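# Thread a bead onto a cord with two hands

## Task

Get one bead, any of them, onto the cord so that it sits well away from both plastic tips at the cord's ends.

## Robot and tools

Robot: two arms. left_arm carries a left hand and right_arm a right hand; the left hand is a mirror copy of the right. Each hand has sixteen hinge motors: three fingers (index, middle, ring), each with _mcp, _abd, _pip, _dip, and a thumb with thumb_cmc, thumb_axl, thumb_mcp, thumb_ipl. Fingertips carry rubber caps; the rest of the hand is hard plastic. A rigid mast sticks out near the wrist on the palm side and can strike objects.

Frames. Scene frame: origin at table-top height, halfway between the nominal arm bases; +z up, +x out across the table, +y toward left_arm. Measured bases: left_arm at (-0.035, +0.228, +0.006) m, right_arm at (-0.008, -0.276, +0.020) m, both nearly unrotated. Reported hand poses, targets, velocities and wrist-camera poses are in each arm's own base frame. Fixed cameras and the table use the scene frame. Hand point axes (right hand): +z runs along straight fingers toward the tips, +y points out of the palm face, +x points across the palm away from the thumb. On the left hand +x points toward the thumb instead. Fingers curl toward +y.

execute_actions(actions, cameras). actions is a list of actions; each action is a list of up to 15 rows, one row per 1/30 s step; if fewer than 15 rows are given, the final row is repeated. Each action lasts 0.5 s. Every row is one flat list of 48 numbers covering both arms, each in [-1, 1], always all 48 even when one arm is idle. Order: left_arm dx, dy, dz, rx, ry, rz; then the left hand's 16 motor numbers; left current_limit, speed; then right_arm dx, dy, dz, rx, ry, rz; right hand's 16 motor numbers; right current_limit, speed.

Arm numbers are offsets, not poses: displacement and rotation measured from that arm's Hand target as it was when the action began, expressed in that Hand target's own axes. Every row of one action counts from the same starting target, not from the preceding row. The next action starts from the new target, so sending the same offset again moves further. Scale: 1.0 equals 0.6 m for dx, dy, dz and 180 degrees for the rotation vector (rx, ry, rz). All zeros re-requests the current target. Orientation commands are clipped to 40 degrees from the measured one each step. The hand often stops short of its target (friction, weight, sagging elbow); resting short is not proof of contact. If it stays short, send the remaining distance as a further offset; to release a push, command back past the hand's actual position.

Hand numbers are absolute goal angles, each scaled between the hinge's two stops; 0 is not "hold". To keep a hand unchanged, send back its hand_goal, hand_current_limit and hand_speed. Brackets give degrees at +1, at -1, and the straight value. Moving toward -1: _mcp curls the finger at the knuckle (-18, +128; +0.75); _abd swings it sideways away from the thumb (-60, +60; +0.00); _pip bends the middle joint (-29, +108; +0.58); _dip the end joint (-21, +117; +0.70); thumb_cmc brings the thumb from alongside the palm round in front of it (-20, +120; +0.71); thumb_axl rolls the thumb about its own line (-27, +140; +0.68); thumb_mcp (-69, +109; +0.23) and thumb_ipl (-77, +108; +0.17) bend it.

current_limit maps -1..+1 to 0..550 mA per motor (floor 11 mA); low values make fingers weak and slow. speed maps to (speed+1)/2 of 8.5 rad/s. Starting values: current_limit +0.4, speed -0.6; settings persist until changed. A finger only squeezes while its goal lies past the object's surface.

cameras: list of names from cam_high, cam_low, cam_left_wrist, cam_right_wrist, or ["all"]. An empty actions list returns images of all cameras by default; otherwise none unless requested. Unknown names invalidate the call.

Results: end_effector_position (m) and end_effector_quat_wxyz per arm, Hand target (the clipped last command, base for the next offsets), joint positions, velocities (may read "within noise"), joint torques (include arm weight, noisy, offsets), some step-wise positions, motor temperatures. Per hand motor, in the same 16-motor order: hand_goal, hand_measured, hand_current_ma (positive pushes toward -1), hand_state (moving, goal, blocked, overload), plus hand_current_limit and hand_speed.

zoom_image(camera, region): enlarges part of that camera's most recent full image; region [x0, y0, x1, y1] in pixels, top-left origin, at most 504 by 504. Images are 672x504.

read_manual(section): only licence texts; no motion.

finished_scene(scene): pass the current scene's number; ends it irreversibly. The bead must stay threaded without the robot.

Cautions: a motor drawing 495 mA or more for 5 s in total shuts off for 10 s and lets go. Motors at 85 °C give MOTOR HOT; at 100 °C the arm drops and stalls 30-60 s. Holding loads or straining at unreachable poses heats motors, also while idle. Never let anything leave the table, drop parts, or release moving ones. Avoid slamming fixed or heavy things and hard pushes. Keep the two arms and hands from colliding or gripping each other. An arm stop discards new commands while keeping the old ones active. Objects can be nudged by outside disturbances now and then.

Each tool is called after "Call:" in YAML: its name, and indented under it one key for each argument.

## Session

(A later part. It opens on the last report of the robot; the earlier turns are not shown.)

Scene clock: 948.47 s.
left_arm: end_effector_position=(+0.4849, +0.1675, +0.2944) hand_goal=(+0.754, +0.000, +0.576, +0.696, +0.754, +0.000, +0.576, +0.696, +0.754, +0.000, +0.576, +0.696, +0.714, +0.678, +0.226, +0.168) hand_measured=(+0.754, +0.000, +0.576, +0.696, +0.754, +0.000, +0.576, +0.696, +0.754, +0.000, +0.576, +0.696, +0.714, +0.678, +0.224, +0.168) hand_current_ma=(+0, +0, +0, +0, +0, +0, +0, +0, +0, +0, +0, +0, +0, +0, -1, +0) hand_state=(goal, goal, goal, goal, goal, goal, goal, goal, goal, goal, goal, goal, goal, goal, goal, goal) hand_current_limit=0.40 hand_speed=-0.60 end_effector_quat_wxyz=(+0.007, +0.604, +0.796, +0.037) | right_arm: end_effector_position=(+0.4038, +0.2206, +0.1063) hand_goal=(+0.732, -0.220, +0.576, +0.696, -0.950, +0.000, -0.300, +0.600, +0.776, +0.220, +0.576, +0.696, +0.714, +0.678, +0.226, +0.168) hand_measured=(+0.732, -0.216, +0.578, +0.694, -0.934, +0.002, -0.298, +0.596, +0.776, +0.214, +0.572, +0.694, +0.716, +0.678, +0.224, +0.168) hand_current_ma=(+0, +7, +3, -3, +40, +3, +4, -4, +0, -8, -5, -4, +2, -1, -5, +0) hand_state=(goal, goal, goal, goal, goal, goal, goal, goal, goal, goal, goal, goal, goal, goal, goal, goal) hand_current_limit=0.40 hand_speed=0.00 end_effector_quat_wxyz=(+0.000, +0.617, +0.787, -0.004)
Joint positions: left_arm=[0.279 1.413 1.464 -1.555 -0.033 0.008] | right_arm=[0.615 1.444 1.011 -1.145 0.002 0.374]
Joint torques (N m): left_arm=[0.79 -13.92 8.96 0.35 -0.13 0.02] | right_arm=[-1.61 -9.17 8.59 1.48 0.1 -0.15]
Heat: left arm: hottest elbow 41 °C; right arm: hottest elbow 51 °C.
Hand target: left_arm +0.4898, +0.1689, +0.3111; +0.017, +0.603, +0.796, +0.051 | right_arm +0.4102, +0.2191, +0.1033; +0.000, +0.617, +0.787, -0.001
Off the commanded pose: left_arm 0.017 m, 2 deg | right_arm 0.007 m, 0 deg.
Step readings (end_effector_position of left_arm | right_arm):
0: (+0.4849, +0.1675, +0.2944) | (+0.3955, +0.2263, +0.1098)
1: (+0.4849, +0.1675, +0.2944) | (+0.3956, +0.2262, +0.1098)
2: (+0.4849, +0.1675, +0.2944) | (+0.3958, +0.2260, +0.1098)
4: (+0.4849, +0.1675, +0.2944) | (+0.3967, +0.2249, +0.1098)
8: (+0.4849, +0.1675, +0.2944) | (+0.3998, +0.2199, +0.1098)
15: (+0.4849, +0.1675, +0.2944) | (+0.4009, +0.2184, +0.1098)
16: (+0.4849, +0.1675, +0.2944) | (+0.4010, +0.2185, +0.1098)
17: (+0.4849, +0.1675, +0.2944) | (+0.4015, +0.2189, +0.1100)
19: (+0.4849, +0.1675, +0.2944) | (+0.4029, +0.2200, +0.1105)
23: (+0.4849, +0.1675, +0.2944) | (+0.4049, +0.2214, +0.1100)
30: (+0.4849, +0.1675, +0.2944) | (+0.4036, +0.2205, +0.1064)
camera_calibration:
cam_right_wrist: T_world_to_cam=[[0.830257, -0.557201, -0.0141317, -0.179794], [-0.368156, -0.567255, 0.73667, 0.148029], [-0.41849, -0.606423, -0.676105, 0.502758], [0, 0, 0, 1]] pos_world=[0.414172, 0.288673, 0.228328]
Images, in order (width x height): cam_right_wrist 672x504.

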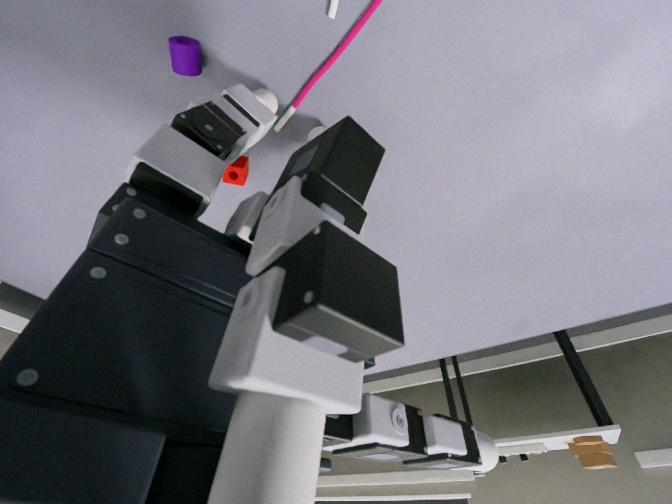

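Call:
execute_actions:
  actions:
    - [[0,0,0,0,0,0,0.754,0,0.576,0.696,0.754,0,0.576,0.696,0.754,0,0.576,0.696,0.714,0.678,0.226,0.168,0.4,-0.6,0.004,0,0.014,0,0,0,0.732,-0.26,0.576,0.696,-0.95,0,-0.3,0.6,0.776,0.26,0.576,0.696,0.714,0.678,0.226,0.168,0.4,-0.7]]
    - [[0,0,0,0,0,0,0.754,0,0.576,0.696,0.754,0,0.576,0.696,0.754,0,0.576,0.696,0.714,0.678,0.226,0.168,0.4,-0.6,0,0,0.006,0,0,0,0.732,-0.32,0.576,0.696,-0.95,0,-0.3,0.6,0.776,0.32,0.576,0.696,0.714,0.678,0.226,0.168,0.4,-0.7]]
    - [[0,0,0,0,0,0,0.754,0,0.576,0.696,0.754,0,0.576,0.696,0.754,0,0.576,0.696,0.714,0.678,0.226,0.168,0.4,-0.6,0,0,0,0,0,0,0.732,-0.5,0.576,0.696,-0.95,0,-0.3,0.6,0.776,0.5,0.576,0.696,0.714,0.678,0.226,0.168,0.4,-0.7]]
    - [[0,0,0,0,0,0,0.754,0,0.576,0.696,0.754,0,0.576,0.696,0.754,0,0.576,0.696,0.714,0.678,0.226,0.168,0.4,-0.6,0,0,0,0,0,0,0.732,-0.5,0.576,0.696,-0.95,0,-0.3,0.6,0.776,0.5,0.576,0.696,0.714,0.678,0.226,0.168,0.6,-0.7]]
  cameras: ["cam_right_wrist"]

Call:
zoom_image:
  camera: "cam_right_wrist"
  region: [240, 60, 360, 160]

Call:
execute_actions:
  actions:
    - [[0,0,0,0,0,0,0.754,0,0.576,0.696,0.754,0,0.576,0.696,0.754,0,0.576,0.696,0.714,0.678,0.226,0.168,0.4,-0.6,0,0.01,-0.04,0,0,0,0.732,-0.5,0.576,0.696,-0.95,0,-0.3,0.6,0.776,0.5,0.576,0.696,0.714,0.678,0.226,0.168,0.6,-0.7]]
    - [[0,0,0,0,0,0,0.754,0,0.576,0.696,0.754,0,0.576,0.696,0.754,0,0.576,0.696,0.714,0.678,0.226,0.168,0.4,-0.6,0,0.01,-0.04,0,0,0,0.732,-0.5,0.576,0.696,-0.95,0,-0.3,0.6,0.776,0.5,0.576,0.696,0.714,0.678,0.226,0.168,0.6,-0.7]]
  cameras: ["cam_right_wrist"]

Call:
zoom_image:
  camera: "cam_right_wrist"
  region: [200, 20, 440, 200]

Scene clock: 974.13 s.
left_arm: end_effector_position=(+0.4849, +0.1675, +0.2944) hand_goal=(+0.754, +0.000, +0.576, +0.696, +0.754, +0.000, +0.576, +0.696, +0.754, +0.000, +0.576, +0.696, +0.714, +0.678, +0.226, +0.168) hand_measured=(+0.754, +0.000, +0.576, +0.696, +0.754, +0.000, +0.576, +0.696, +0.754, +0.000, +0.576, +0.696, +0.714, +0.678, +0.224, +0.168) hand_current_ma=(+0, +0, +0, +0, +0, +0, +0, +0, +0, +0, +0, +0, +0, +0, -1, +0) hand_state=(goal, goal, goal, goal, goal, goal, goal, goal, goal, goal, goal, goal, goal, goal, goal, goal) hand_current_limit=0.40 hand_speed=-0.60 end_effector_quat_wxyz=(+0.007, +0.604, +0.796, +0.037) | right_arm: end_effector_position=(+0.4062, +0.2232, +0.0990) hand_goal=(+0.732, -0.500, +0.576, +0.696, -0.950, +0.000, -0.300, +0.600, +0.776, +0.500, +0.576, +0.696, +0.714, +0.678, +0.226, +0.168) hand_measured=(+0.732, -0.394, +0.578, +0.694, -0.934, +0.002, -0.298, +0.596, +0.776, +0.392, +0.576, +0.696, +0.716, +0.678, +0.224, +0.168) hand_current_ma=(+0, +321, +2, -1, +40, +3, +4, -4, +1, -330, +1, +0, +2, -1, -5, +0) hand_state=(goal, blocked, goal, goal, goal, goal, goal, goal, goal, blocked, goal, goal, goal, goal, goal, goal) hand_current_limit=0.60 hand_speed=-0.70 end_effector_quat_wxyz=(+0.000, +0.617, +0.787, +0.003)
Joint positions: left_arm=[0.279 1.413 1.464 -1.555 -0.033 0.008] | right_arm=[0.615 1.455 0.999 -1.11 -0.002 0.374]
Joint torques (N m): left_arm=[0.73 -13.92 8.96 0.35 -0.12 0.03] | right_arm=[-1.14 -8.76 8.1 1.52 0.25 -0.1]
Motor temperatures (°C): left_arm=[22 29 41 23 20 22] | right_arm=[21 26 47 21 23 23]
Heat: left arm: hottest elbow 41 °C; right arm: hottest elbow 47 °C.
Hand target: left_arm +0.4898, +0.1689, +0.3111; +0.017, +0.603, +0.796, +0.051 | right_arm +0.4096, +0.2215, +0.0914; +0.000, +0.617, +0.787, -0.001
Off the commanded pose: left_arm 0.017 m, 2 deg | right_arm 0.008 m, 0 deg.
Step readings (end_effector_position of left_arm | right_arm):
0: (+0.4849, +0.1675, +0.2944) | (+0.4038, +0.2206, +0.1063)
1: (+0.4849, +0.1675, +0.2944) | (+0.4039, +0.2207, +0.1064)
2: (+0.4849, +0.1675, +0.2944) | (+0.4041, +0.2208, +0.1060)
4: (+0.4849, +0.1675, +0.2944) | (+0.4048, +0.2214, +0.1051)
8: (+0.4849, +0.1675, +0.2944) | (+0.4049, +0.2217, +0.1014)
15: (+0.4849, +0.1675, +0.2944) | (+0.4053, +0.2220, +0.1016)
16: (+0.4849, +0.1675, +0.2944) | (+0.4053, +0.2220, +0.1016)
17: (+0.4849, +0.1675, +0.2944) | (+0.4056, +0.2223, +0.1017)
19: (+0.4849, +0.1675, +0.2944) | (+0.4059, +0.2226, +0.1006)
23: (+0.4849, +0.1675, +0.2944) | (+0.4063, +0.2231, +0.1005)
30: (+0.4849, +0.1675, +0.2944) | (+0.4063, +0.2231, +0.1005)
31: (+0.4849, +0.1675, +0.2944) | (+0.4063, +0.2231, +0.1005)
32: (+0.4849, +0.1675, +0.2944) | (+0.4063, +0.2231, +0.1004)
34: (+0.4849, +0.1675, +0.2944) | (+0.4061, +0.2230, +0.0991)
38: (+0.4849, +0.1675, +0.2944) | (+0.4062, +0.2232, +0.0990)
45: (+0.4849, +0.1675, +0.2944) | (+0.4062, +0.2232, +0.0990)
46: (+0.4849, +0.1675, +0.2944) | (+0.4062, +0.2232, +0.0990)
47: (+0.4849, +0.1675, +0.2944) | (+0.4062, +0.2232, +0.0990)
49: (+0.4849, +0.1675, +0.2944) | (+0.4062, +0.2232, +0.0990)
53: (+0.4849, +0.1675, +0.2944) | (+0.4062, +0.2232, +0.0990)
60: (+0.4849, +0.1675, +0.2944) | (+0.4062, +0.2232, +0.0990)
camera_calibration:
cam_right_wrist: T_world_to_cam=[[0.830342, -0.557086, -0.0136794, -0.180632], [-0.373717, -0.574902, 0.727889, 0.16053], [-0.413361, -0.599285, -0.685558, 0.497621], [0, 0, 0, 1]] pos_world=[0.415677, 0.289879, 0.221829]
Images, in order (width x height): cam_right_wrist 672x504.

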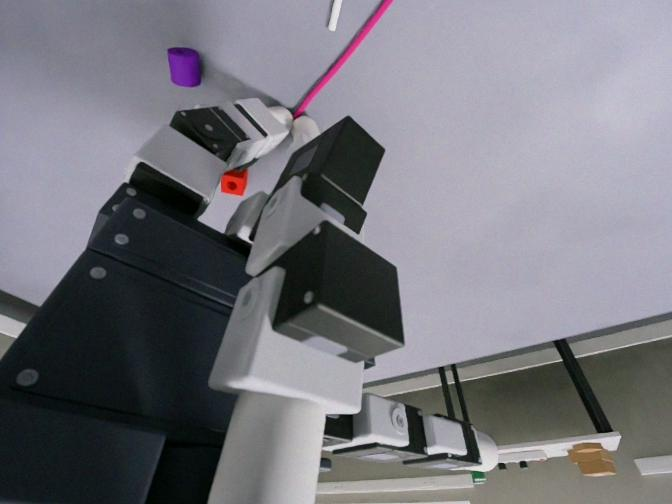

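Scaled by 4.200 from the camera's 672x504 image, which has a finer 960x720 frame.

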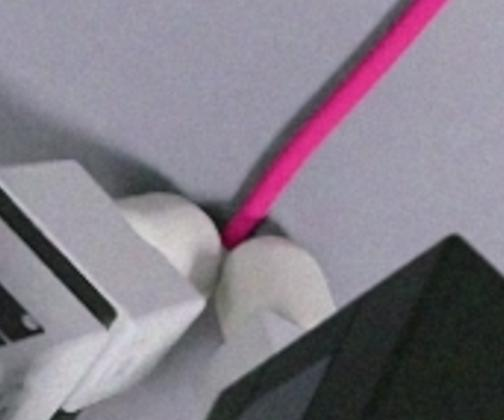

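Scene clock: 975.37 s.
left_arm: end_effector_position=(+0.4849, +0.1675, +0.2944) hand_goal=(+0.754, +0.000, +0.576, +0.696, +0.754, +0.000, +0.576, +0.696, +0.754, +0.000, +0.576, +0.696, +0.714, +0.678, +0.226, +0.168) hand_measured=(+0.754, +0.000, +0.576, +0.696, +0.754, +0.000, +0.576, +0.696, +0.754, +0.000, +0.576, +0.696, +0.714, +0.678, +0.224, +0.168) hand_current_ma=(+0, +0, +0, +0, +0, +0, +0, +0, +0, +0, +0, +0, +0, +0, -1, +0) hand_state=(goal, goal, goal, goal, goal, goal, goal, goal, goal, goal, goal, goal, goal, goal, goal, goal) hand_current_limit=0.40 hand_speed=-0.60 end_effector_quat_wxyz=(+0.007, +0.604, +0.796, +0.037) | right_arm: end_effector_position=(+0.4038, +0.2208, +0.1159) hand_goal=(+0.732, -0.500, +0.576, +0.696, -0.950, +0.000, -0.300, +0.600, +0.776, +0.500, +0.576, +0.696, +0.714, +0.678, +0.226, +0.168) hand_measured=(+0.726, -0.394, +0.574, +0.694, -0.934, +0.002, -0.298, +0.596, +0.772, +0.392, +0.574, +0.696, +0.716, +0.678, +0.224, +0.168) hand_current_ma=(-9, +321, -2, -1, +40, +3, +4, -4, -6, -330, -3, -1, +2, -1, -5, +0) hand_state=(goal, blocked, goal, goal, goal, goal, goal, goal, goal, blocked, goal, goal, goal, goal, goal, goal) hand_current_limit=0.60 hand_speed=-0.70 end_effector_quat_wxyz=(-0.007, +0.615, +0.788, -0.022)
Joint positions: left_arm=[0.279 1.413 1.464 -1.555 -0.033 0.008] | right_arm=[0.614 1.455 1.057 -1.219 -0.001 0.369]
Joint torques (N m): left_arm=[0.79 -13.92 8.95 0.35 -0.12 0.02] | right_arm=[-1.85 -11.05 12.49 0.16 0.25 -0.13]
Heat: left arm: hottest elbow 41 °C; right arm: hottest elbow 47 °C.
Hand target: left_arm +0.4898, +0.1689, +0.3111; +0.017, +0.603, +0.796, +0.051 | right_arm +0.4212, +0.2245, +0.1394; +0.000, +0.617, +0.787, -0.001
Off the commanded pose: left_arm 0.017 m, 2 deg | right_arm 0.030 m, 3 deg.
Step readings (end_effector_position of left_arm | right_arm):
0: (+0.4849, +0.1675, +0.2944) | (+0.4062, +0.2232, +0.0990)
1: (+0.4849, +0.1675, +0.2944) | (+0.4062, +0.2232, +0.0990)
2: (+0.4849, +0.1675, +0.2944) | (+0.4061, +0.2231, +0.0989)
4: (+0.4849, +0.1675, +0.2944) | (+0.4048, +0.2223, +0.0985)
8: (+0.4849, +0.1675, +0.2944) | (+0.4009, +0.2194, +0.0979)
15: (+0.4849, +0.1675, +0.2944) | (+0.3986, +0.2178, +0.0972)
16: (+0.4849, +0.1675, +0.2944) | (+0.3985, +0.2177, +0.0973)
17: (+0.4849, +0.1675, +0.2944) | (+0.3979, +0.2174, +0.0979)
19: (+0.4849, +0.1675, +0.2944) | (+0.3970, +0.2167, +0.1007)
23: (+0.4849, +0.1675, +0.2944) | (+0.4014, +0.2196, +0.1108)
30: (+0.4849, +0.1675, +0.2944) | (+0.4042, +0.2211, +0.1160)
camera_calibration:
cam_right_wrist: T_world_to_cam=[[0.831156, -0.555181, -0.0308943, -0.178469], [-0.341549, -0.553595, 0.759524, 0.124685], [-0.438776, -0.620731, -0.649745, 0.517647], [0, 0, 0, 1]] pos_world=[0.418053, 0.291262, 0.236123]
Images, in order (width x height): cam_right_wrist 672x504.

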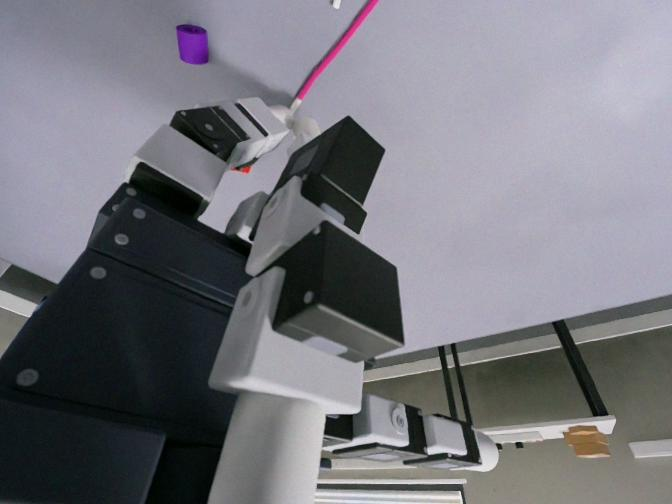

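Scaled by 2.100 from the camera's 672x504 image, which has a finer 960x720 frame.

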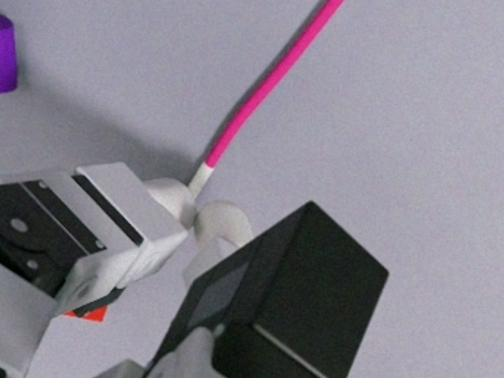

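Call:
execute_actions:
  actions:
    - [[0,0,0,0,0,0,0.754,0,0.576,0.696,0.754,0,0.576,0.696,0.754,0,0.576,0.696,0.714,0.678,0.226,0.168,0.4,-0.6,0,0,-0.04,0,0,0,0.732,-0.5,0.576,0.696,-0.95,0,-0.3,0.6,0.776,0.5,0.576,0.696,0.714,0.678,0.226,0.168,0.4,-0.7]]
  cameras: ["cam_low"]

Call:
zoom_image:
  camera: "cam_low"
  region: [330, 210, 430, 290]

Scene clock: 989.40 s.
left_arm: end_effector_position=(+0.4849, +0.1675, +0.2944) hand_goal=(+0.754, +0.000, +0.576, +0.696, +0.754, +0.000, +0.576, +0.696, +0.754, +0.000, +0.576, +0.696, +0.714, +0.678, +0.226, +0.168) hand_measured=(+0.754, +0.000, +0.576, +0.696, +0.754, +0.000, +0.576, +0.696, +0.754, +0.000, +0.576, +0.696, +0.714, +0.678, +0.224, +0.168) hand_current_ma=(+0, +0, +0, +0, +0, +0, +0, +0, +0, +0, +0, +0, +0, +0, -1, +0) hand_state=(goal, goal, goal, goal, goal, goal, goal, goal, goal, goal, goal, goal, goal, goal, goal, goal) hand_current_limit=0.40 hand_speed=-0.60 end_effector_quat_wxyz=(+0.007, +0.604, +0.796, +0.037) | right_arm: end_effector_position=(+0.4045, +0.2213, +0.1376) hand_goal=(+0.732, -0.500, +0.576, +0.696, -0.950, +0.000, -0.300, +0.600, +0.776, +0.500, +0.576, +0.696, +0.714, +0.678, +0.226, +0.168) hand_measured=(+0.726, -0.394, +0.574, +0.694, -0.934, +0.002, -0.298, +0.596, +0.772, +0.392, +0.574, +0.696, +0.716, +0.678, +0.224, +0.168) hand_current_ma=(-9, +321, -2, -1, +40, +3, +4, -4, -6, -330, -3, -1, +2, -1, -5, +0) hand_state=(goal, blocked, goal, goal, goal, goal, goal, goal, goal, blocked, goal, goal, goal, goal, goal, goal) hand_current_limit=0.40 hand_speed=-0.70 end_effector_quat_wxyz=(-0.008, +0.615, +0.788, -0.024)
Joint positions: left_arm=[0.279 1.413 1.464 -1.555 -0.033 0.008] | right_arm=[0.614 1.438 1.101 -1.284 -0.001 0.369]
Joint torques (N m): left_arm=[0.79 -13.92 8.95 0.35 -0.12 0.02] | right_arm=[-1.85 -11.22 12.78 0.13 0.25 -0.14]
Heat: left arm: hottest elbow 41 °C; right arm: hottest elbow 51 °C.
Hand target: left_arm +0.4898, +0.1689, +0.3111; +0.017, +0.603, +0.796, +0.051 | right_arm +0.4213, +0.2246, +0.1634; +0.000, +0.617, +0.787, -0.001
Off the commanded pose: left_arm 0.017 m, 2 deg | right_arm 0.031 m, 3 deg.
Step readings (end_effector_position of left_arm | right_arm):
0: (+0.4849, +0.1675, +0.2944) | (+0.4038, +0.2208, +0.1159)
1: (+0.4849, +0.1675, +0.2944) | (+0.4037, +0.2207, +0.1159)
2: (+0.4849, +0.1675, +0.2944) | (+0.4030, +0.2203, +0.1164)
4: (+0.4849, +0.1675, +0.2944) | (+0.4014, +0.2191, +0.1187)
8: (+0.4849, +0.1675, +0.2944) | (+0.4026, +0.2200, +0.1281)
15: (+0.4849, +0.1675, +0.2944) | (+0.4049, +0.2216, +0.1377)
Images, in order (width x height): cam_low 672x504.

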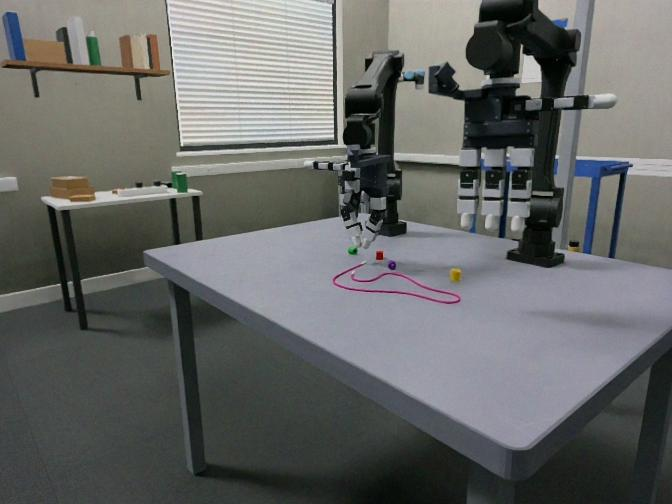

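Scaled by 5.040 from the camera's 672x504 image, which has a finer 960x720 frame.

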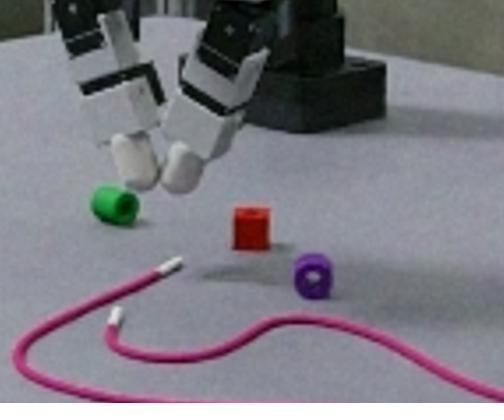

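Call:
execute_actions:
  actions:
    - [[0,0,0,0,0,0,0.754,0,0.576,0.696,0.754,0,0.576,0.696,0.754,0,0.576,0.696,0.714,0.678,0.226,0.168,0.4,-0.6,0.062,-0.066,0,0,0,0,0.754,0,0.576,0.696,-0.95,0,-0.3,0.6,0.776,0,0.576,0.696,0.714,0.678,0.226,0.168,0.4,0.0]]
    - [[0,0,0,0,0,0,0.754,0,0.576,0.696,0.754,0,0.576,0.696,0.754,0,0.576,0.696,0.714,0.678,0.226,0.168,0.4,-0.6,0.062,-0.066,0,0,0,0,0.754,0,0.576,0.696,0,0,-0.3,0.6,0.85,0,-0.95,-0.2,0.714,0.678,0.226,0.168,0.4,0.0]]
    - [[0,0,0,0,0,0,0.754,0,0.576,0.696,0.754,0,0.576,0.696,0.754,0,0.576,0.696,0.714,0.678,0.226,0.168,0.4,-0.6,0,0,0,0,0,-0.09,0.754,0,0.576,0.696,0.754,0,0.576,0.696,0.85,0,-0.95,-0.2,0.714,0.678,0.226,0.168,0.4,0.0]]
    - [[0,0,0,0,0,0,0.754,0,0.576,0.696,0.754,0,0.576,0.696,0.754,0,0.576,0.696,0.714,0.678,0.226,0.168,0.4,-0.6,0,0,0,0,0,-0.09,0.754,0,0.576,0.696,0.754,0,0.576,0.696,0.85,0,-0.95,-0.2,0.714,0.678,0.226,0.168,0.4,0.0]]
  cameras: ["cam_right_wrist","cam_high","cam_low"]

Call:
zoom_image:
  camera: "cam_right_wrist"
  region: [200, 20, 440, 200]

Call:
zoom_image:
  camera: "cam_high"
  region: [260, 150, 360, 230]

Scene clock: 1106.17 s.
left_arm: end_effector_position=(+0.4849, +0.1675, +0.2944) hand_goal=(+0.754, +0.000, +0.576, +0.696, +0.754, +0.000, +0.576, +0.696, +0.754, +0.000, +0.576, +0.696, +0.714, +0.678, +0.226, +0.168) hand_measured=(+0.754, +0.000, +0.576, +0.696, +0.754, +0.000, +0.576, +0.696, +0.754, +0.000, +0.576, +0.696, +0.714, +0.678, +0.224, +0.168) hand_current_ma=(+0, +0, +0, +0, +0, +0, +0, +0, +0, +0, +0, +0, +0, +0, -1, +0) hand_state=(goal, goal, goal, goal, goal, goal, goal, goal, goal, goal, goal, goal, goal, goal, goal, goal) hand_current_limit=0.40 hand_speed=-0.60 end_effector_quat_wxyz=(+0.007, +0.604, +0.796, +0.037) | right_arm: end_effector_position=(+0.3245, +0.2812, +0.1564) hand_goal=(+0.754, +0.000, +0.576, +0.696, +0.754, +0.000, +0.576, +0.696, +0.850, +0.000, -0.950, -0.200, +0.714, +0.678, +0.226, +0.168) hand_measured=(+0.750, -0.002, +0.574, +0.694, +0.752, +0.002, +0.572, +0.694, +0.848, +0.002, -0.942, -0.196, +0.716, +0.678, +0.224, +0.168) hand_current_ma=(-5, -3, -2, -1, -2, +3, -4, -3, -3, +3, +14, +4, +1, -1, -5, +0) hand_state=(goal, goal, goal, goal, goal, goal, goal, goal, goal, goal, goal, goal, goal, goal, goal, goal) hand_current_limit=0.40 hand_speed=0.00 end_effector_quat_wxyz=(+0.001, +0.374, +0.928, -0.005)
Joint positions: left_arm=[0.279 1.413 1.464 -1.555 -0.033 0.008] | right_arm=[0.762 1.282 0.994 -1.292 0.005 -0.043]
Joint torques (N m): left_arm=[0.73 -13.92 8.95 0.35 -0.13 0.03] | right_arm=[-1.55 -8.82 9.42 0.29 -0.06 -0.16]
Motor temperatures (°C): left_arm=[22 30 42 23 20 22] | right_arm=[21 26 55 21 23 23]
Heat: left arm: hottest elbow 42 °C; right arm: hottest elbow 55 °C.
Hand target: left_arm +0.4898, +0.1689, +0.3111; +0.017, +0.603, +0.796, +0.051 | right_arm +0.3266, +0.2779, +0.1632; +0.000, +0.373, +0.928, -0.001
Off the commanded pose: left_arm 0.017 m, 2 deg | right_arm 0.008 m, 0 deg.
Step readings (end_effector_position of left_arm | right_arm):
0: (+0.4849, +0.1675, +0.2944) | (+0.4045, +0.2213, +0.1376)
1: (+0.4849, +0.1675, +0.2944) | (+0.4045, +0.2213, +0.1376)
2: (+0.4849, +0.1675, +0.2944) | (+0.4039, +0.2219, +0.1379)
4: (+0.4849, +0.1675, +0.2944) | (+0.4011, +0.2253, +0.1409)
8: (+0.4849, +0.1675, +0.2944) | (+0.3877, +0.2420, +0.1516)
15: (+0.4849, +0.1675, +0.2944) | (+0.3773, +0.2539, +0.1601)
16: (+0.4849, +0.1675, +0.2944) | (+0.3769, +0.2534, +0.1596)
17: (+0.4849, +0.1675, +0.2944) | (+0.3744, +0.2547, +0.1591)
19: (+0.4849, +0.1675, +0.2944) | (+0.3664, +0.2560, +0.1566)
23: (+0.4849, +0.1675, +0.2944) | (+0.3408, +0.2710, +0.1528)
30: (+0.4849, +0.1675, +0.2944) | (+0.3281, +0.2805, +0.1541)
31: (+0.4849, +0.1675, +0.2944) | (+0.3282, +0.2805, +0.1543)
32: (+0.4849, +0.1675, +0.2944) | (+0.3282, +0.2808, +0.1545)
34: (+0.4849, +0.1675, +0.2944) | (+0.3263, +0.2814, +0.1546)
38: (+0.4849, +0.1675, +0.2944) | (+0.3219, +0.2791, +0.1548)
45: (+0.4849, +0.1675, +0.2944) | (+0.3242, +0.2791, +0.1569)
46: (+0.4849, +0.1675, +0.2944) | (+0.3243, +0.2797, +0.1569)
47: (+0.4849, +0.1675, +0.2944) | (+0.3240, +0.2808, +0.1566)
49: (+0.4849, +0.1675, +0.2944) | (+0.3235, +0.2813, +0.1559)
53: (+0.4849, +0.1675, +0.2944) | (+0.3246, +0.2769, +0.1551)
60: (+0.4849, +0.1675, +0.2944) | (+0.3262, +0.2782, +0.1565)
camera_calibration:
cam_right_wrist: T_world_to_cam=[[0.999495, -0.027726, -0.0155046, -0.283141], [-0.00726299, -0.674602, 0.738146, 0.0291578], [-0.0309253, -0.737661, -0.674463, 0.451085], [0, 0, 0, 1]] pos_world=[0.297159, 0.344568, 0.278327]
Images, in order (width x height): cam_high 672x504, cam_low 672x504, cam_right_wrist 672x504.

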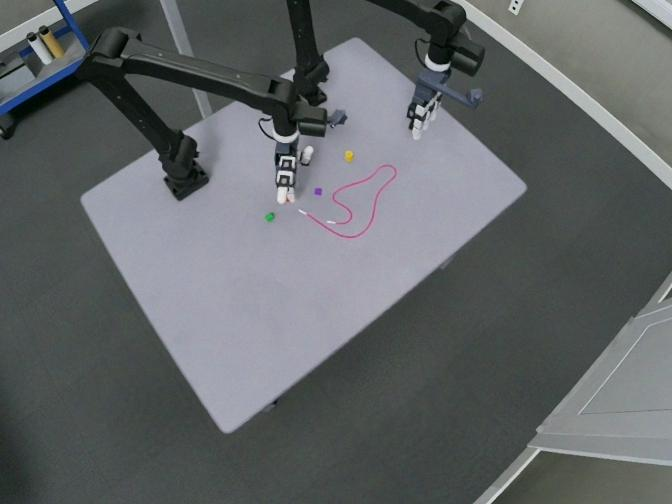

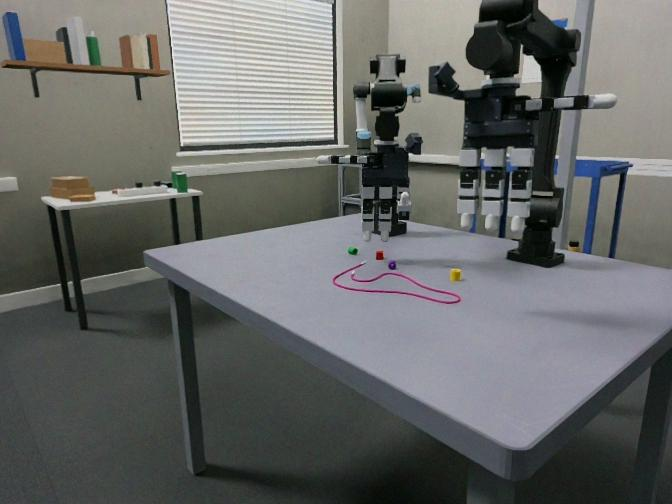

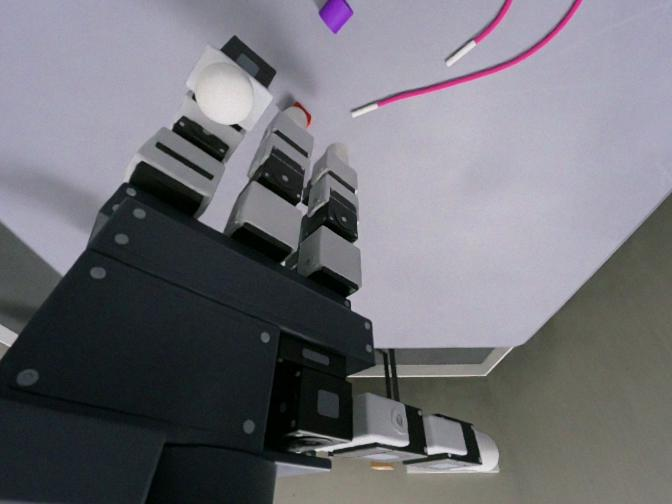

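Scaled by 2.100 from the camera's 672x504 image, which has a finer 960x720 frame.

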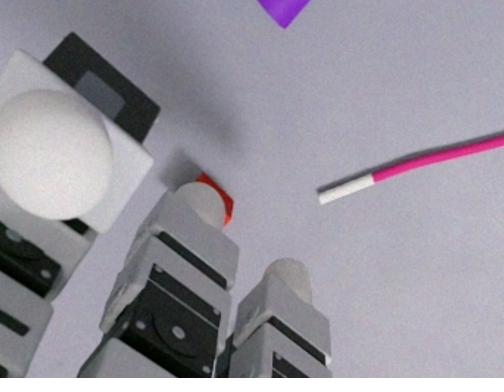

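Scaled by 5.040 from the camera's 672x504 image, which has a finer 960x720 frame.

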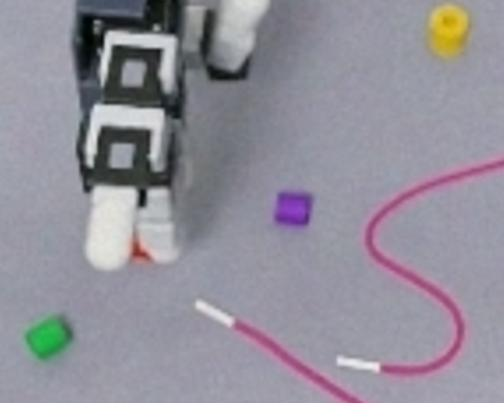

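Call:
execute_actions:
  actions:
    - [[0,0,0,0,0,0,0.754,0,0.576,0.696,0.754,0,0.576,0.696,0.754,0,0.576,0.696,0.714,0.678,0.226,0.168,0.4,-0.6,0.021,-0.013,0.05,0,0,0,0.754,0,0.576,0.696,0.754,0,0.576,0.696,0.85,0,-0.95,-0.2,0.714,0.678,0.226,0.168,0.4,0.0]]
  cameras: ["cam_right_wrist","cam_low"]

Call:
zoom_image:
  camera: "cam_right_wrist"
  region: [240, 60, 400, 200]

Call:
zoom_image:
  camera: "cam_low"
  region: [340, 210, 420, 270]

Scene clock: 1122.43 s.
left_arm: end_effector_position=(+0.4849, +0.1675, +0.2944) hand_goal=(+0.754, +0.000, +0.576, +0.696, +0.754, +0.000, +0.576, +0.696, +0.754, +0.000, +0.576, +0.696, +0.714, +0.678, +0.226, +0.168) hand_measured=(+0.754, +0.000, +0.576, +0.696, +0.754, +0.000, +0.576, +0.696, +0.754, +0.000, +0.576, +0.696, +0.714, +0.678, +0.224, +0.168) hand_current_ma=(+0, +0, +0, +0, +0, +0, +0, +0, +0, +0, +0, +0, +0, +0, -1, +0) hand_state=(goal, goal, goal, goal, goal, goal, goal, goal, goal, goal, goal, goal, goal, goal, goal, goal) hand_current_limit=0.40 hand_speed=-0.60 end_effector_quat_wxyz=(+0.007, +0.604, +0.796, +0.037) | right_arm: end_effector_position=(+0.3116, +0.2720, +0.1268) hand_goal=(+0.754, +0.000, +0.576, +0.696, +0.754, +0.000, +0.576, +0.696, +0.850, +0.000, -0.950, -0.200, +0.714, +0.678, +0.226, +0.168) hand_measured=(+0.750, -0.002, +0.574, +0.694, +0.752, +0.002, +0.572, +0.694, +0.848, +0.002, -0.942, -0.196, +0.716, +0.678, +0.224, +0.168) hand_current_ma=(-5, -3, -2, -1, -2, +3, -4, -3, -3, +3, +13, +4, +1, -1, -5, +0) hand_state=(goal, goal, goal, goal, goal, goal, goal, goal, goal, goal, goal, goal, goal, goal, goal, goal) hand_current_limit=0.40 hand_speed=0.00 end_effector_quat_wxyz=(-0.005, +0.375, +0.927, -0.014)
Joint positions: left_arm=[0.279 1.413 1.464 -1.555 -0.033 0.008] | right_arm=[0.768 1.278 0.914 -1.236 0.003 -0.035]
Joint torques (N m): left_arm=[0.73 -13.98 8.95 0.36 -0.12 0.02] | right_arm=[0.73 -7.94 9.2 1.33 -0.04 0.05]
Heat: left arm: hottest elbow 42 °C; right arm: hottest elbow 52 °C.
Hand target: left_arm +0.4898, +0.1689, +0.3111; +0.017, +0.603, +0.796, +0.051 | right_arm +0.3122, +0.2808, +0.1333; +0.000, +0.373, +0.928, -0.001
Off the commanded pose: left_arm 0.017 m, 2 deg | right_arm 0.011 m, 2 deg.
Step readings (end_effector_position of left_arm | right_arm):
0: (+0.4849, +0.1675, +0.2944) | (+0.3245, +0.2813, +0.1564)
1: (+0.4849, +0.1675, +0.2944) | (+0.3243, +0.2811, +0.1561)
2: (+0.4849, +0.1675, +0.2944) | (+0.3238, +0.2807, +0.1549)
4: (+0.4849, +0.1675, +0.2944) | (+0.3216, +0.2788, +0.1485)
8: (+0.4849, +0.1675, +0.2944) | (+0.3126, +0.2719, +0.1306)
15: (+0.4849, +0.1675, +0.2944) | (+0.3113, +0.2718, +0.1267)
camera_calibration:
cam_right_wrist: T_world_to_cam=[[0.999044, -0.0303207, -0.0314995, -0.268134], [0.00335592, -0.665154, 0.746699, 0.0376711], [-0.0435924, -0.74609, -0.664416, 0.428947], [0, 0, 0, 1]] pos_world=[0.28645, 0.33696, 0.248424]
Images, in order (width x height): cam_low 672x504, cam_right_wrist 672x504.

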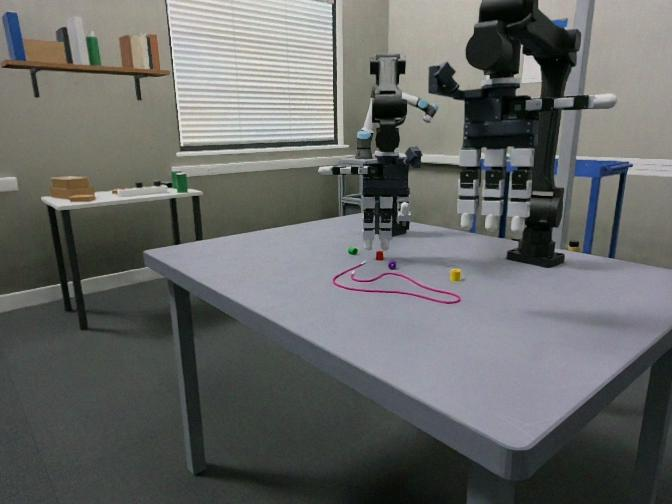

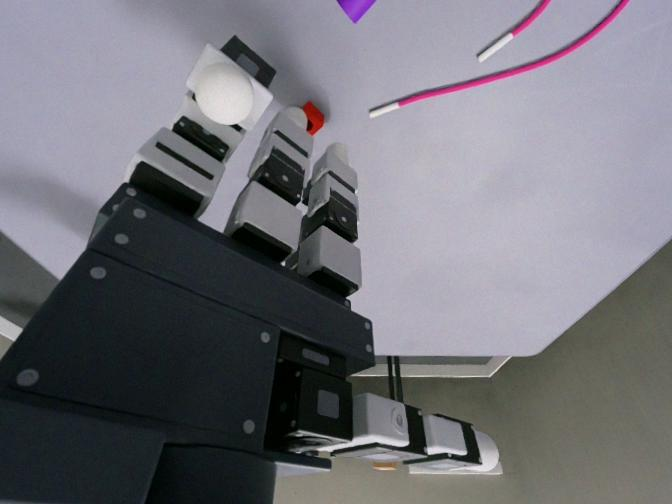

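Scaled by 3.150 from the camera's 672x504 image, which has a finer 960x720 frame.

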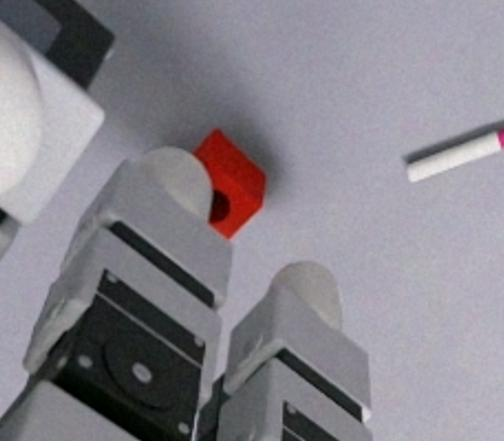

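Scaled by 6.300 from the camera's 672x504 image, which has a finer 960x720 frame.

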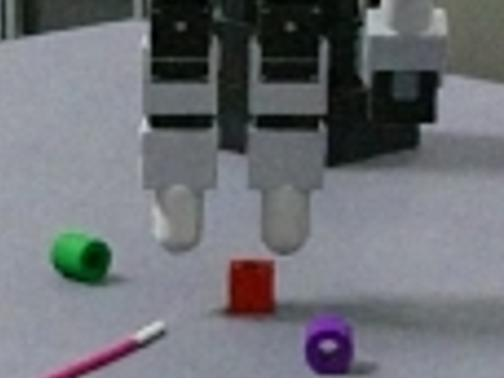

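Call:
execute_actions:
  actions:
    - [[0,0,0,0,0,0,0.754,0,0.576,0.696,0.754,0,0.576,0.696,0.754,0,0.576,0.696,0.714,0.678,0.226,0.168,0.4,-0.6,0.015,0,0,0,0,0,0.754,0.02,0.576,0.696,0.754,-0.02,0.576,0.696,0.85,0,-0.95,-0.2,0.714,0.678,0.226,0.168,0.4,0.0]]
    - [[0,0,0,0,0,0,0.754,0,0.576,0.696,0.754,0,0.576,0.696,0.754,0,0.576,0.696,0.714,0.678,0.226,0.168,0.4,-0.6,0,0,0.015,0,0,0,0.754,0.02,0.576,0.696,0.754,-0.02,0.576,0.696,0.85,0,-0.95,-0.2,0.714,0.678,0.226,0.168,0.4,0.0]]
  cameras: ["cam_right_wrist","cam_low"]

Call:
zoom_image:
  camera: "cam_right_wrist"
  region: [240, 60, 400, 200]

Call:
zoom_image:
  camera: "cam_low"
  region: [340, 210, 420, 270]

Scene clock: 1144.67 s.
left_arm: end_effector_position=(+0.4849, +0.1675, +0.2944) hand_goal=(+0.754, +0.000, +0.576, +0.696, +0.754, +0.000, +0.576, +0.696, +0.754, +0.000, +0.576, +0.696, +0.714, +0.678, +0.226, +0.168) hand_measured=(+0.754, +0.000, +0.576, +0.696, +0.754, +0.000, +0.576, +0.696, +0.754, +0.000, +0.576, +0.696, +0.714, +0.678, +0.224, +0.168) hand_current_ma=(+0, +0, +0, +0, +0, +0, +0, +0, +0, +0, +0, +0, +0, +0, -1, +0) hand_state=(goal, goal, goal, goal, goal, goal, goal, goal, goal, goal, goal, goal, goal, goal, goal, goal) hand_current_limit=0.40 hand_speed=-0.60 end_effector_quat_wxyz=(+0.007, +0.604, +0.796, +0.037) | right_arm: end_effector_position=(+0.3058, +0.2806, +0.1236) hand_goal=(+0.754, +0.020, +0.576, +0.696, +0.754, -0.020, +0.576, +0.696, +0.850, +0.000, -0.950, -0.200, +0.714, +0.678, +0.226, +0.168) hand_measured=(+0.750, +0.016, +0.574, +0.694, +0.752, -0.016, +0.572, +0.694, +0.848, +0.002, -0.942, -0.196, +0.716, +0.678, +0.224, +0.168) hand_current_ma=(-5, -4, -2, -1, -2, +4, -4, -3, -3, +3, +13, +4, +1, -1, -5, +0) hand_state=(goal, goal, goal, goal, goal, goal, goal, goal, goal, goal, goal, goal, goal, goal, goal, goal) hand_current_limit=0.40 hand_speed=0.00 end_effector_quat_wxyz=(-0.002, +0.373, +0.928, -0.007)
Joint positions: left_arm=[0.279 1.413 1.464 -1.555 -0.033 0.008] | right_arm=[0.798 1.278 0.902 -1.21 0.002 -0.007]
Joint torques (N m): left_arm=[0.79 -13.92 8.96 0.34 -0.12 0.02] | right_arm=[0.56 -7.18 8.76 1.47 0.01 0.06]
Motor temperatures (°C): left_arm=[22 30 43 23 20 22] | right_arm=[21 26 48 21 23 23]
Heat: left arm: hottest elbow 43 °C; right arm: hottest elbow 48 °C.
Hand target: left_arm +0.4898, +0.1689, +0.3111; +0.017, +0.603, +0.796, +0.051 | right_arm +0.3056, +0.2871, +0.1242; +0.000, +0.373, +0.928, -0.001
Off the commanded pose: left_arm 0.017 m, 2 deg | right_arm 0.006 m, 1 deg.
Step readings (end_effector_position of left_arm | right_arm):
0: (+0.4849, +0.1675, +0.2944) | (+0.3116, +0.2720, +0.1268)
1: (+0.4849, +0.1675, +0.2944) | (+0.3116, +0.2720, +0.1268)
2: (+0.4849, +0.1675, +0.2944) | (+0.3113, +0.2723, +0.1268)
4: (+0.4849, +0.1675, +0.2944) | (+0.3098, +0.2738, +0.1268)
8: (+0.4849, +0.1675, +0.2944) | (+0.3055, +0.2784, +0.1268)
15: (+0.4849, +0.1675, +0.2944) | (+0.3045, +0.2794, +0.1268)
16: (+0.4849, +0.1675, +0.2944) | (+0.3045, +0.2794, +0.1269)
17: (+0.4849, +0.1675, +0.2944) | (+0.3049, +0.2797, +0.1269)
19: (+0.4849, +0.1675, +0.2944) | (+0.3058, +0.2808, +0.1266)
23: (+0.4849, +0.1675, +0.2944) | (+0.3060, +0.2809, +0.1247)
30: (+0.4849, +0.1675, +0.2944) | (+0.3057, +0.2805, +0.1236)
camera_calibration:
cam_right_wrist: T_world_to_cam=[[0.999386, -0.0274024, -0.0218231, -0.264192], [-0.00228593, -0.67266, 0.739949, 0.0505353], [-0.0349559, -0.739444, -0.672309, 0.429393], [0, 0, 0, 1]] pos_world=[0.279156, 0.344266, 0.245526]
Images, in order (width x height): cam_low 672x504, cam_right_wrist 672x504.

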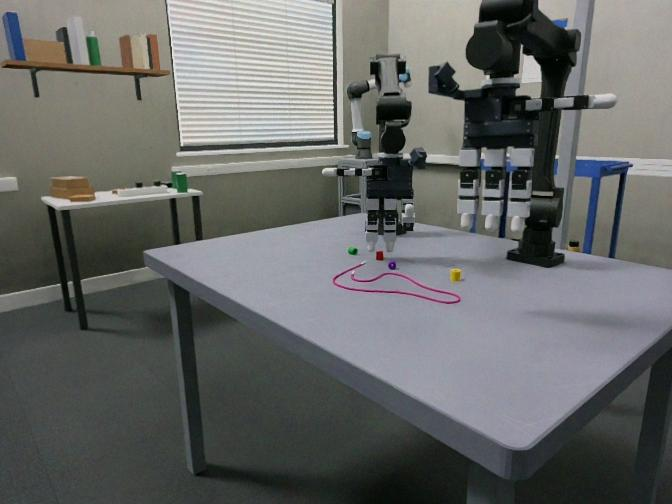

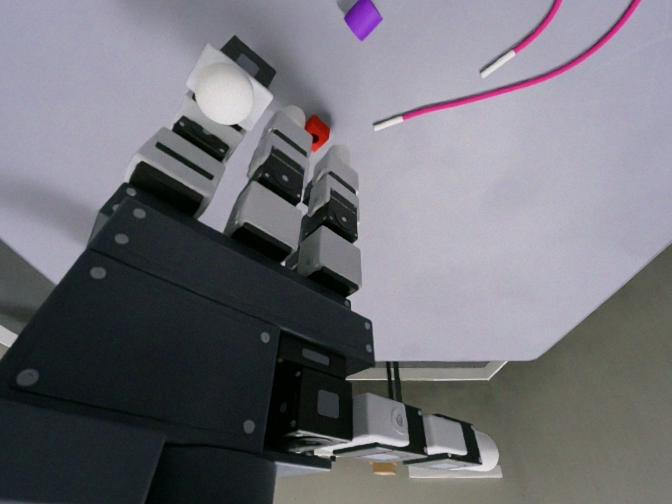

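Scaled by 3.150 from the camera's 672x504 image, which has a finer 960x720 frame.

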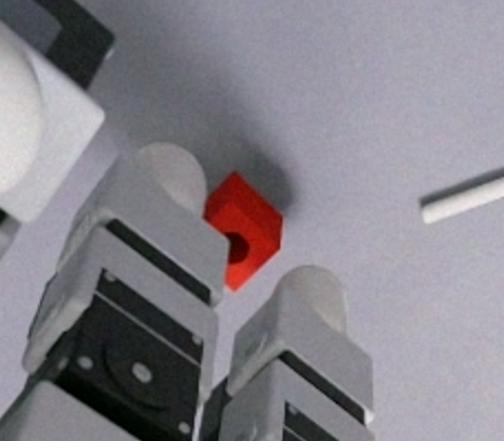

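Scaled by 6.300 from the camera's 672x504 image, which has a finer 960x720 frame.

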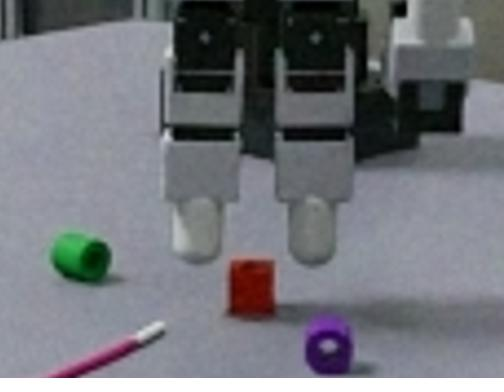

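Call:
execute_actions:
  actions:
    - [[0,0,0,0,0,0,0.754,0,0.576,0.696,0.754,0,0.576,0.696,0.754,0,0.576,0.696,0.714,0.678,0.226,0.168,0.4,-0.6,-0.004,-0.003,0.026,0,0,0,0.754,0.02,0.576,0.696,0.754,-0.02,0.576,0.696,0.85,0,-0.95,-0.2,0.714,0.678,0.226,0.168,0.4,0.0]]
    - [[0,0,0,0,0,0,0.754,0,0.576,0.696,0.754,0,0.576,0.696,0.754,0,0.576,0.696,0.714,0.678,0.226,0.168,0.4,-0.6,0,0,0,0,0,0,0.754,-0.15,0.576,0.696,0.754,0.15,0.576,0.696,0.85,0,-0.95,-0.2,0.714,0.678,0.226,0.168,0.0,-0.8]]
    - [[0,0,0,0,0,0,0.754,0,0.576,0.696,0.754,0,0.576,0.696,0.754,0,0.576,0.696,0.714,0.678,0.226,0.168,0.4,-0.6,0,0,0,0,0,0,0.754,-0.15,0.576,0.696,0.754,0.15,0.576,0.696,0.85,0,-0.95,-0.2,0.714,0.678,0.226,0.168,0.0,-0.8]]
  cameras: ["cam_right_wrist","cam_low"]

Call:
zoom_image:
  camera: "cam_right_wrist"
  region: [240, 60, 400, 200]

Call:
zoom_image:
  camera: "cam_low"
  region: [340, 210, 420, 270]

Scene clock: 1168.97 s.
left_arm: end_effector_position=(+0.4849, +0.1675, +0.2944) hand_goal=(+0.754, +0.000, +0.576, +0.696, +0.754, +0.000, +0.576, +0.696, +0.754, +0.000, +0.576, +0.696, +0.714, +0.678, +0.226, +0.168) hand_measured=(+0.754, +0.000, +0.576, +0.696, +0.754, +0.000, +0.576, +0.696, +0.754, +0.000, +0.576, +0.696, +0.714, +0.678, +0.224, +0.168) hand_current_ma=(+0, +0, +0, +0, +0, +0, +0, +0, +0, +0, +0, +0, +0, +0, -1, +0) hand_state=(goal, goal, goal, goal, goal, goal, goal, goal, goal, goal, goal, goal, goal, goal, goal, goal) hand_current_limit=0.40 hand_speed=-0.60 end_effector_quat_wxyz=(+0.007, +0.604, +0.796, +0.037) | right_arm: end_effector_position=(+0.3042, +0.2790, +0.1096) hand_goal=(+0.754, -0.150, +0.576, +0.696, +0.754, +0.150, +0.576, +0.696, +0.850, +0.000, -0.950, -0.200, +0.714, +0.678, +0.226, +0.168) hand_measured=(+0.750, -0.036, +0.574, +0.694, +0.752, +0.034, +0.574, +0.694, +0.848, +0.002, -0.942, -0.196, +0.716, +0.678, +0.224, +0.168) hand_current_ma=(-5, +275, -2, -1, -2, -275, -4, -3, -3, +3, +13, +4, +1, -1, -5, +0) hand_state=(goal, blocked, goal, goal, goal, blocked, goal, goal, goal, goal, goal, goal, goal, goal, goal, goal) hand_current_limit=0.00 hand_speed=-0.80 end_effector_quat_wxyz=(-0.001, +0.373, +0.928, -0.005)
Joint positions: left_arm=[0.279 1.413 1.464 -1.555 -0.033 0.008] | right_arm=[0.798 1.286 0.868 -1.163 0.002 -0.007]
Joint torques (N m): left_arm=[0.73 -13.92 8.96 0.35 -0.12 0.02] | right_arm=[-0.15 -6.71 8.75 1.5 0.02 0]
Heat: left arm: hottest elbow 43 °C; right arm: hottest elbow 46 °C.
Hand target: left_arm +0.4898, +0.1689, +0.3111; +0.017, +0.603, +0.796, +0.051 | right_arm +0.3061, +0.2841, +0.1087; +0.000, +0.373, +0.928, -0.001
Off the commanded pose: left_arm 0.017 m, 2 deg | right_arm 0.006 m, 1 deg.
Step readings (end_effector_position of left_arm | right_arm):
0: (+0.4849, +0.1675, +0.2944) | (+0.3058, +0.2807, +0.1236)
1: (+0.4849, +0.1675, +0.2944) | (+0.3058, +0.2806, +0.1235)
2: (+0.4849, +0.1675, +0.2944) | (+0.3060, +0.2808, +0.1229)
4: (+0.4849, +0.1675, +0.2944) | (+0.3064, +0.2813, +0.1204)
8: (+0.4849, +0.1675, +0.2944) | (+0.3041, +0.2789, +0.1130)
15: (+0.4849, +0.1675, +0.2944) | (+0.3040, +0.2788, +0.1096)
16: (+0.4849, +0.1675, +0.2944) | (+0.3041, +0.2789, +0.1096)
17: (+0.4849, +0.1675, +0.2944) | (+0.3041, +0.2789, +0.1096)
19: (+0.4849, +0.1675, +0.2944) | (+0.3042, +0.2790, +0.1096)
23: (+0.4849, +0.1675, +0.2944) | (+0.3042, +0.2790, +0.1096)
30: (+0.4849, +0.1675, +0.2944) | (+0.3042, +0.2790, +0.1096)
31: (+0.4849, +0.1675, +0.2944) | (+0.3042, +0.2790, +0.1096)
32: (+0.4849, +0.1675, +0.2944) | (+0.3042, +0.2790, +0.1096)
34: (+0.4849, +0.1675, +0.2944) | (+0.3042, +0.2790, +0.1096)
38: (+0.4849, +0.1675, +0.2944) | (+0.3042, +0.2790, +0.1096)
45: (+0.4849, +0.1675, +0.2944) | (+0.3042, +0.2790, +0.1096)
camera_calibration:
cam_right_wrist: T_world_to_cam=[[0.999453, -0.0273075, -0.0186563, -0.263336], [-0.00467486, -0.6751, 0.737711, 0.0614134], [-0.0327399, -0.73722, -0.674859, 0.417784], [0, 0, 0, 1]] pos_world=[0.277158, 0.342268, 0.231727]
Images, in order (width x height): cam_low 672x504, cam_right_wrist 672x504.

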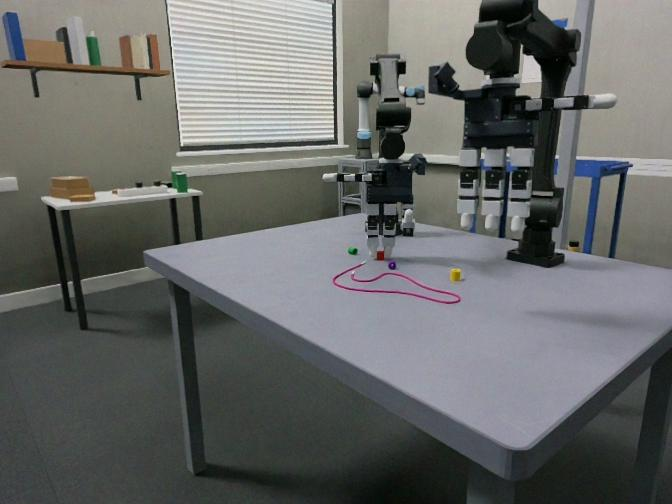

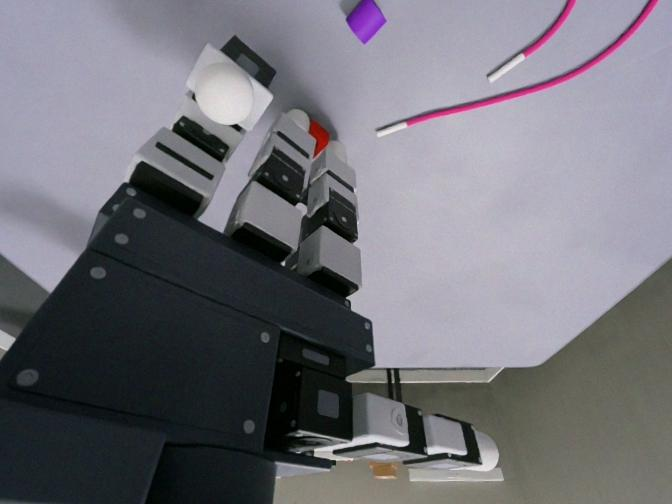

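Scaled by 3.150 from the camera's 672x504 image, which has a finer 960x720 frame.

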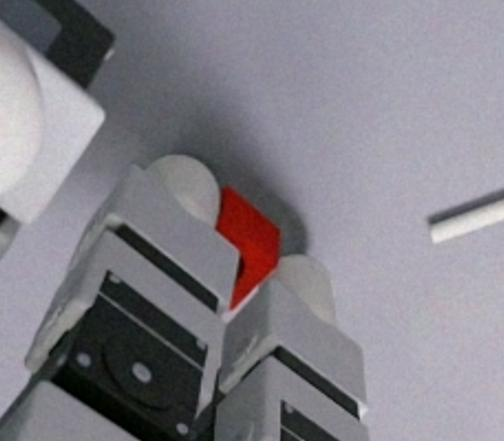

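Scaled by 6.300 from the camera's 672x504 image, which has a finer 960x720 frame.

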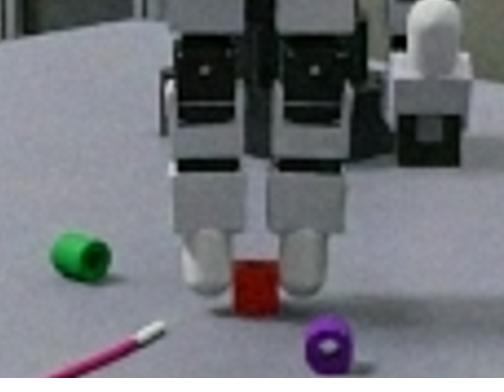

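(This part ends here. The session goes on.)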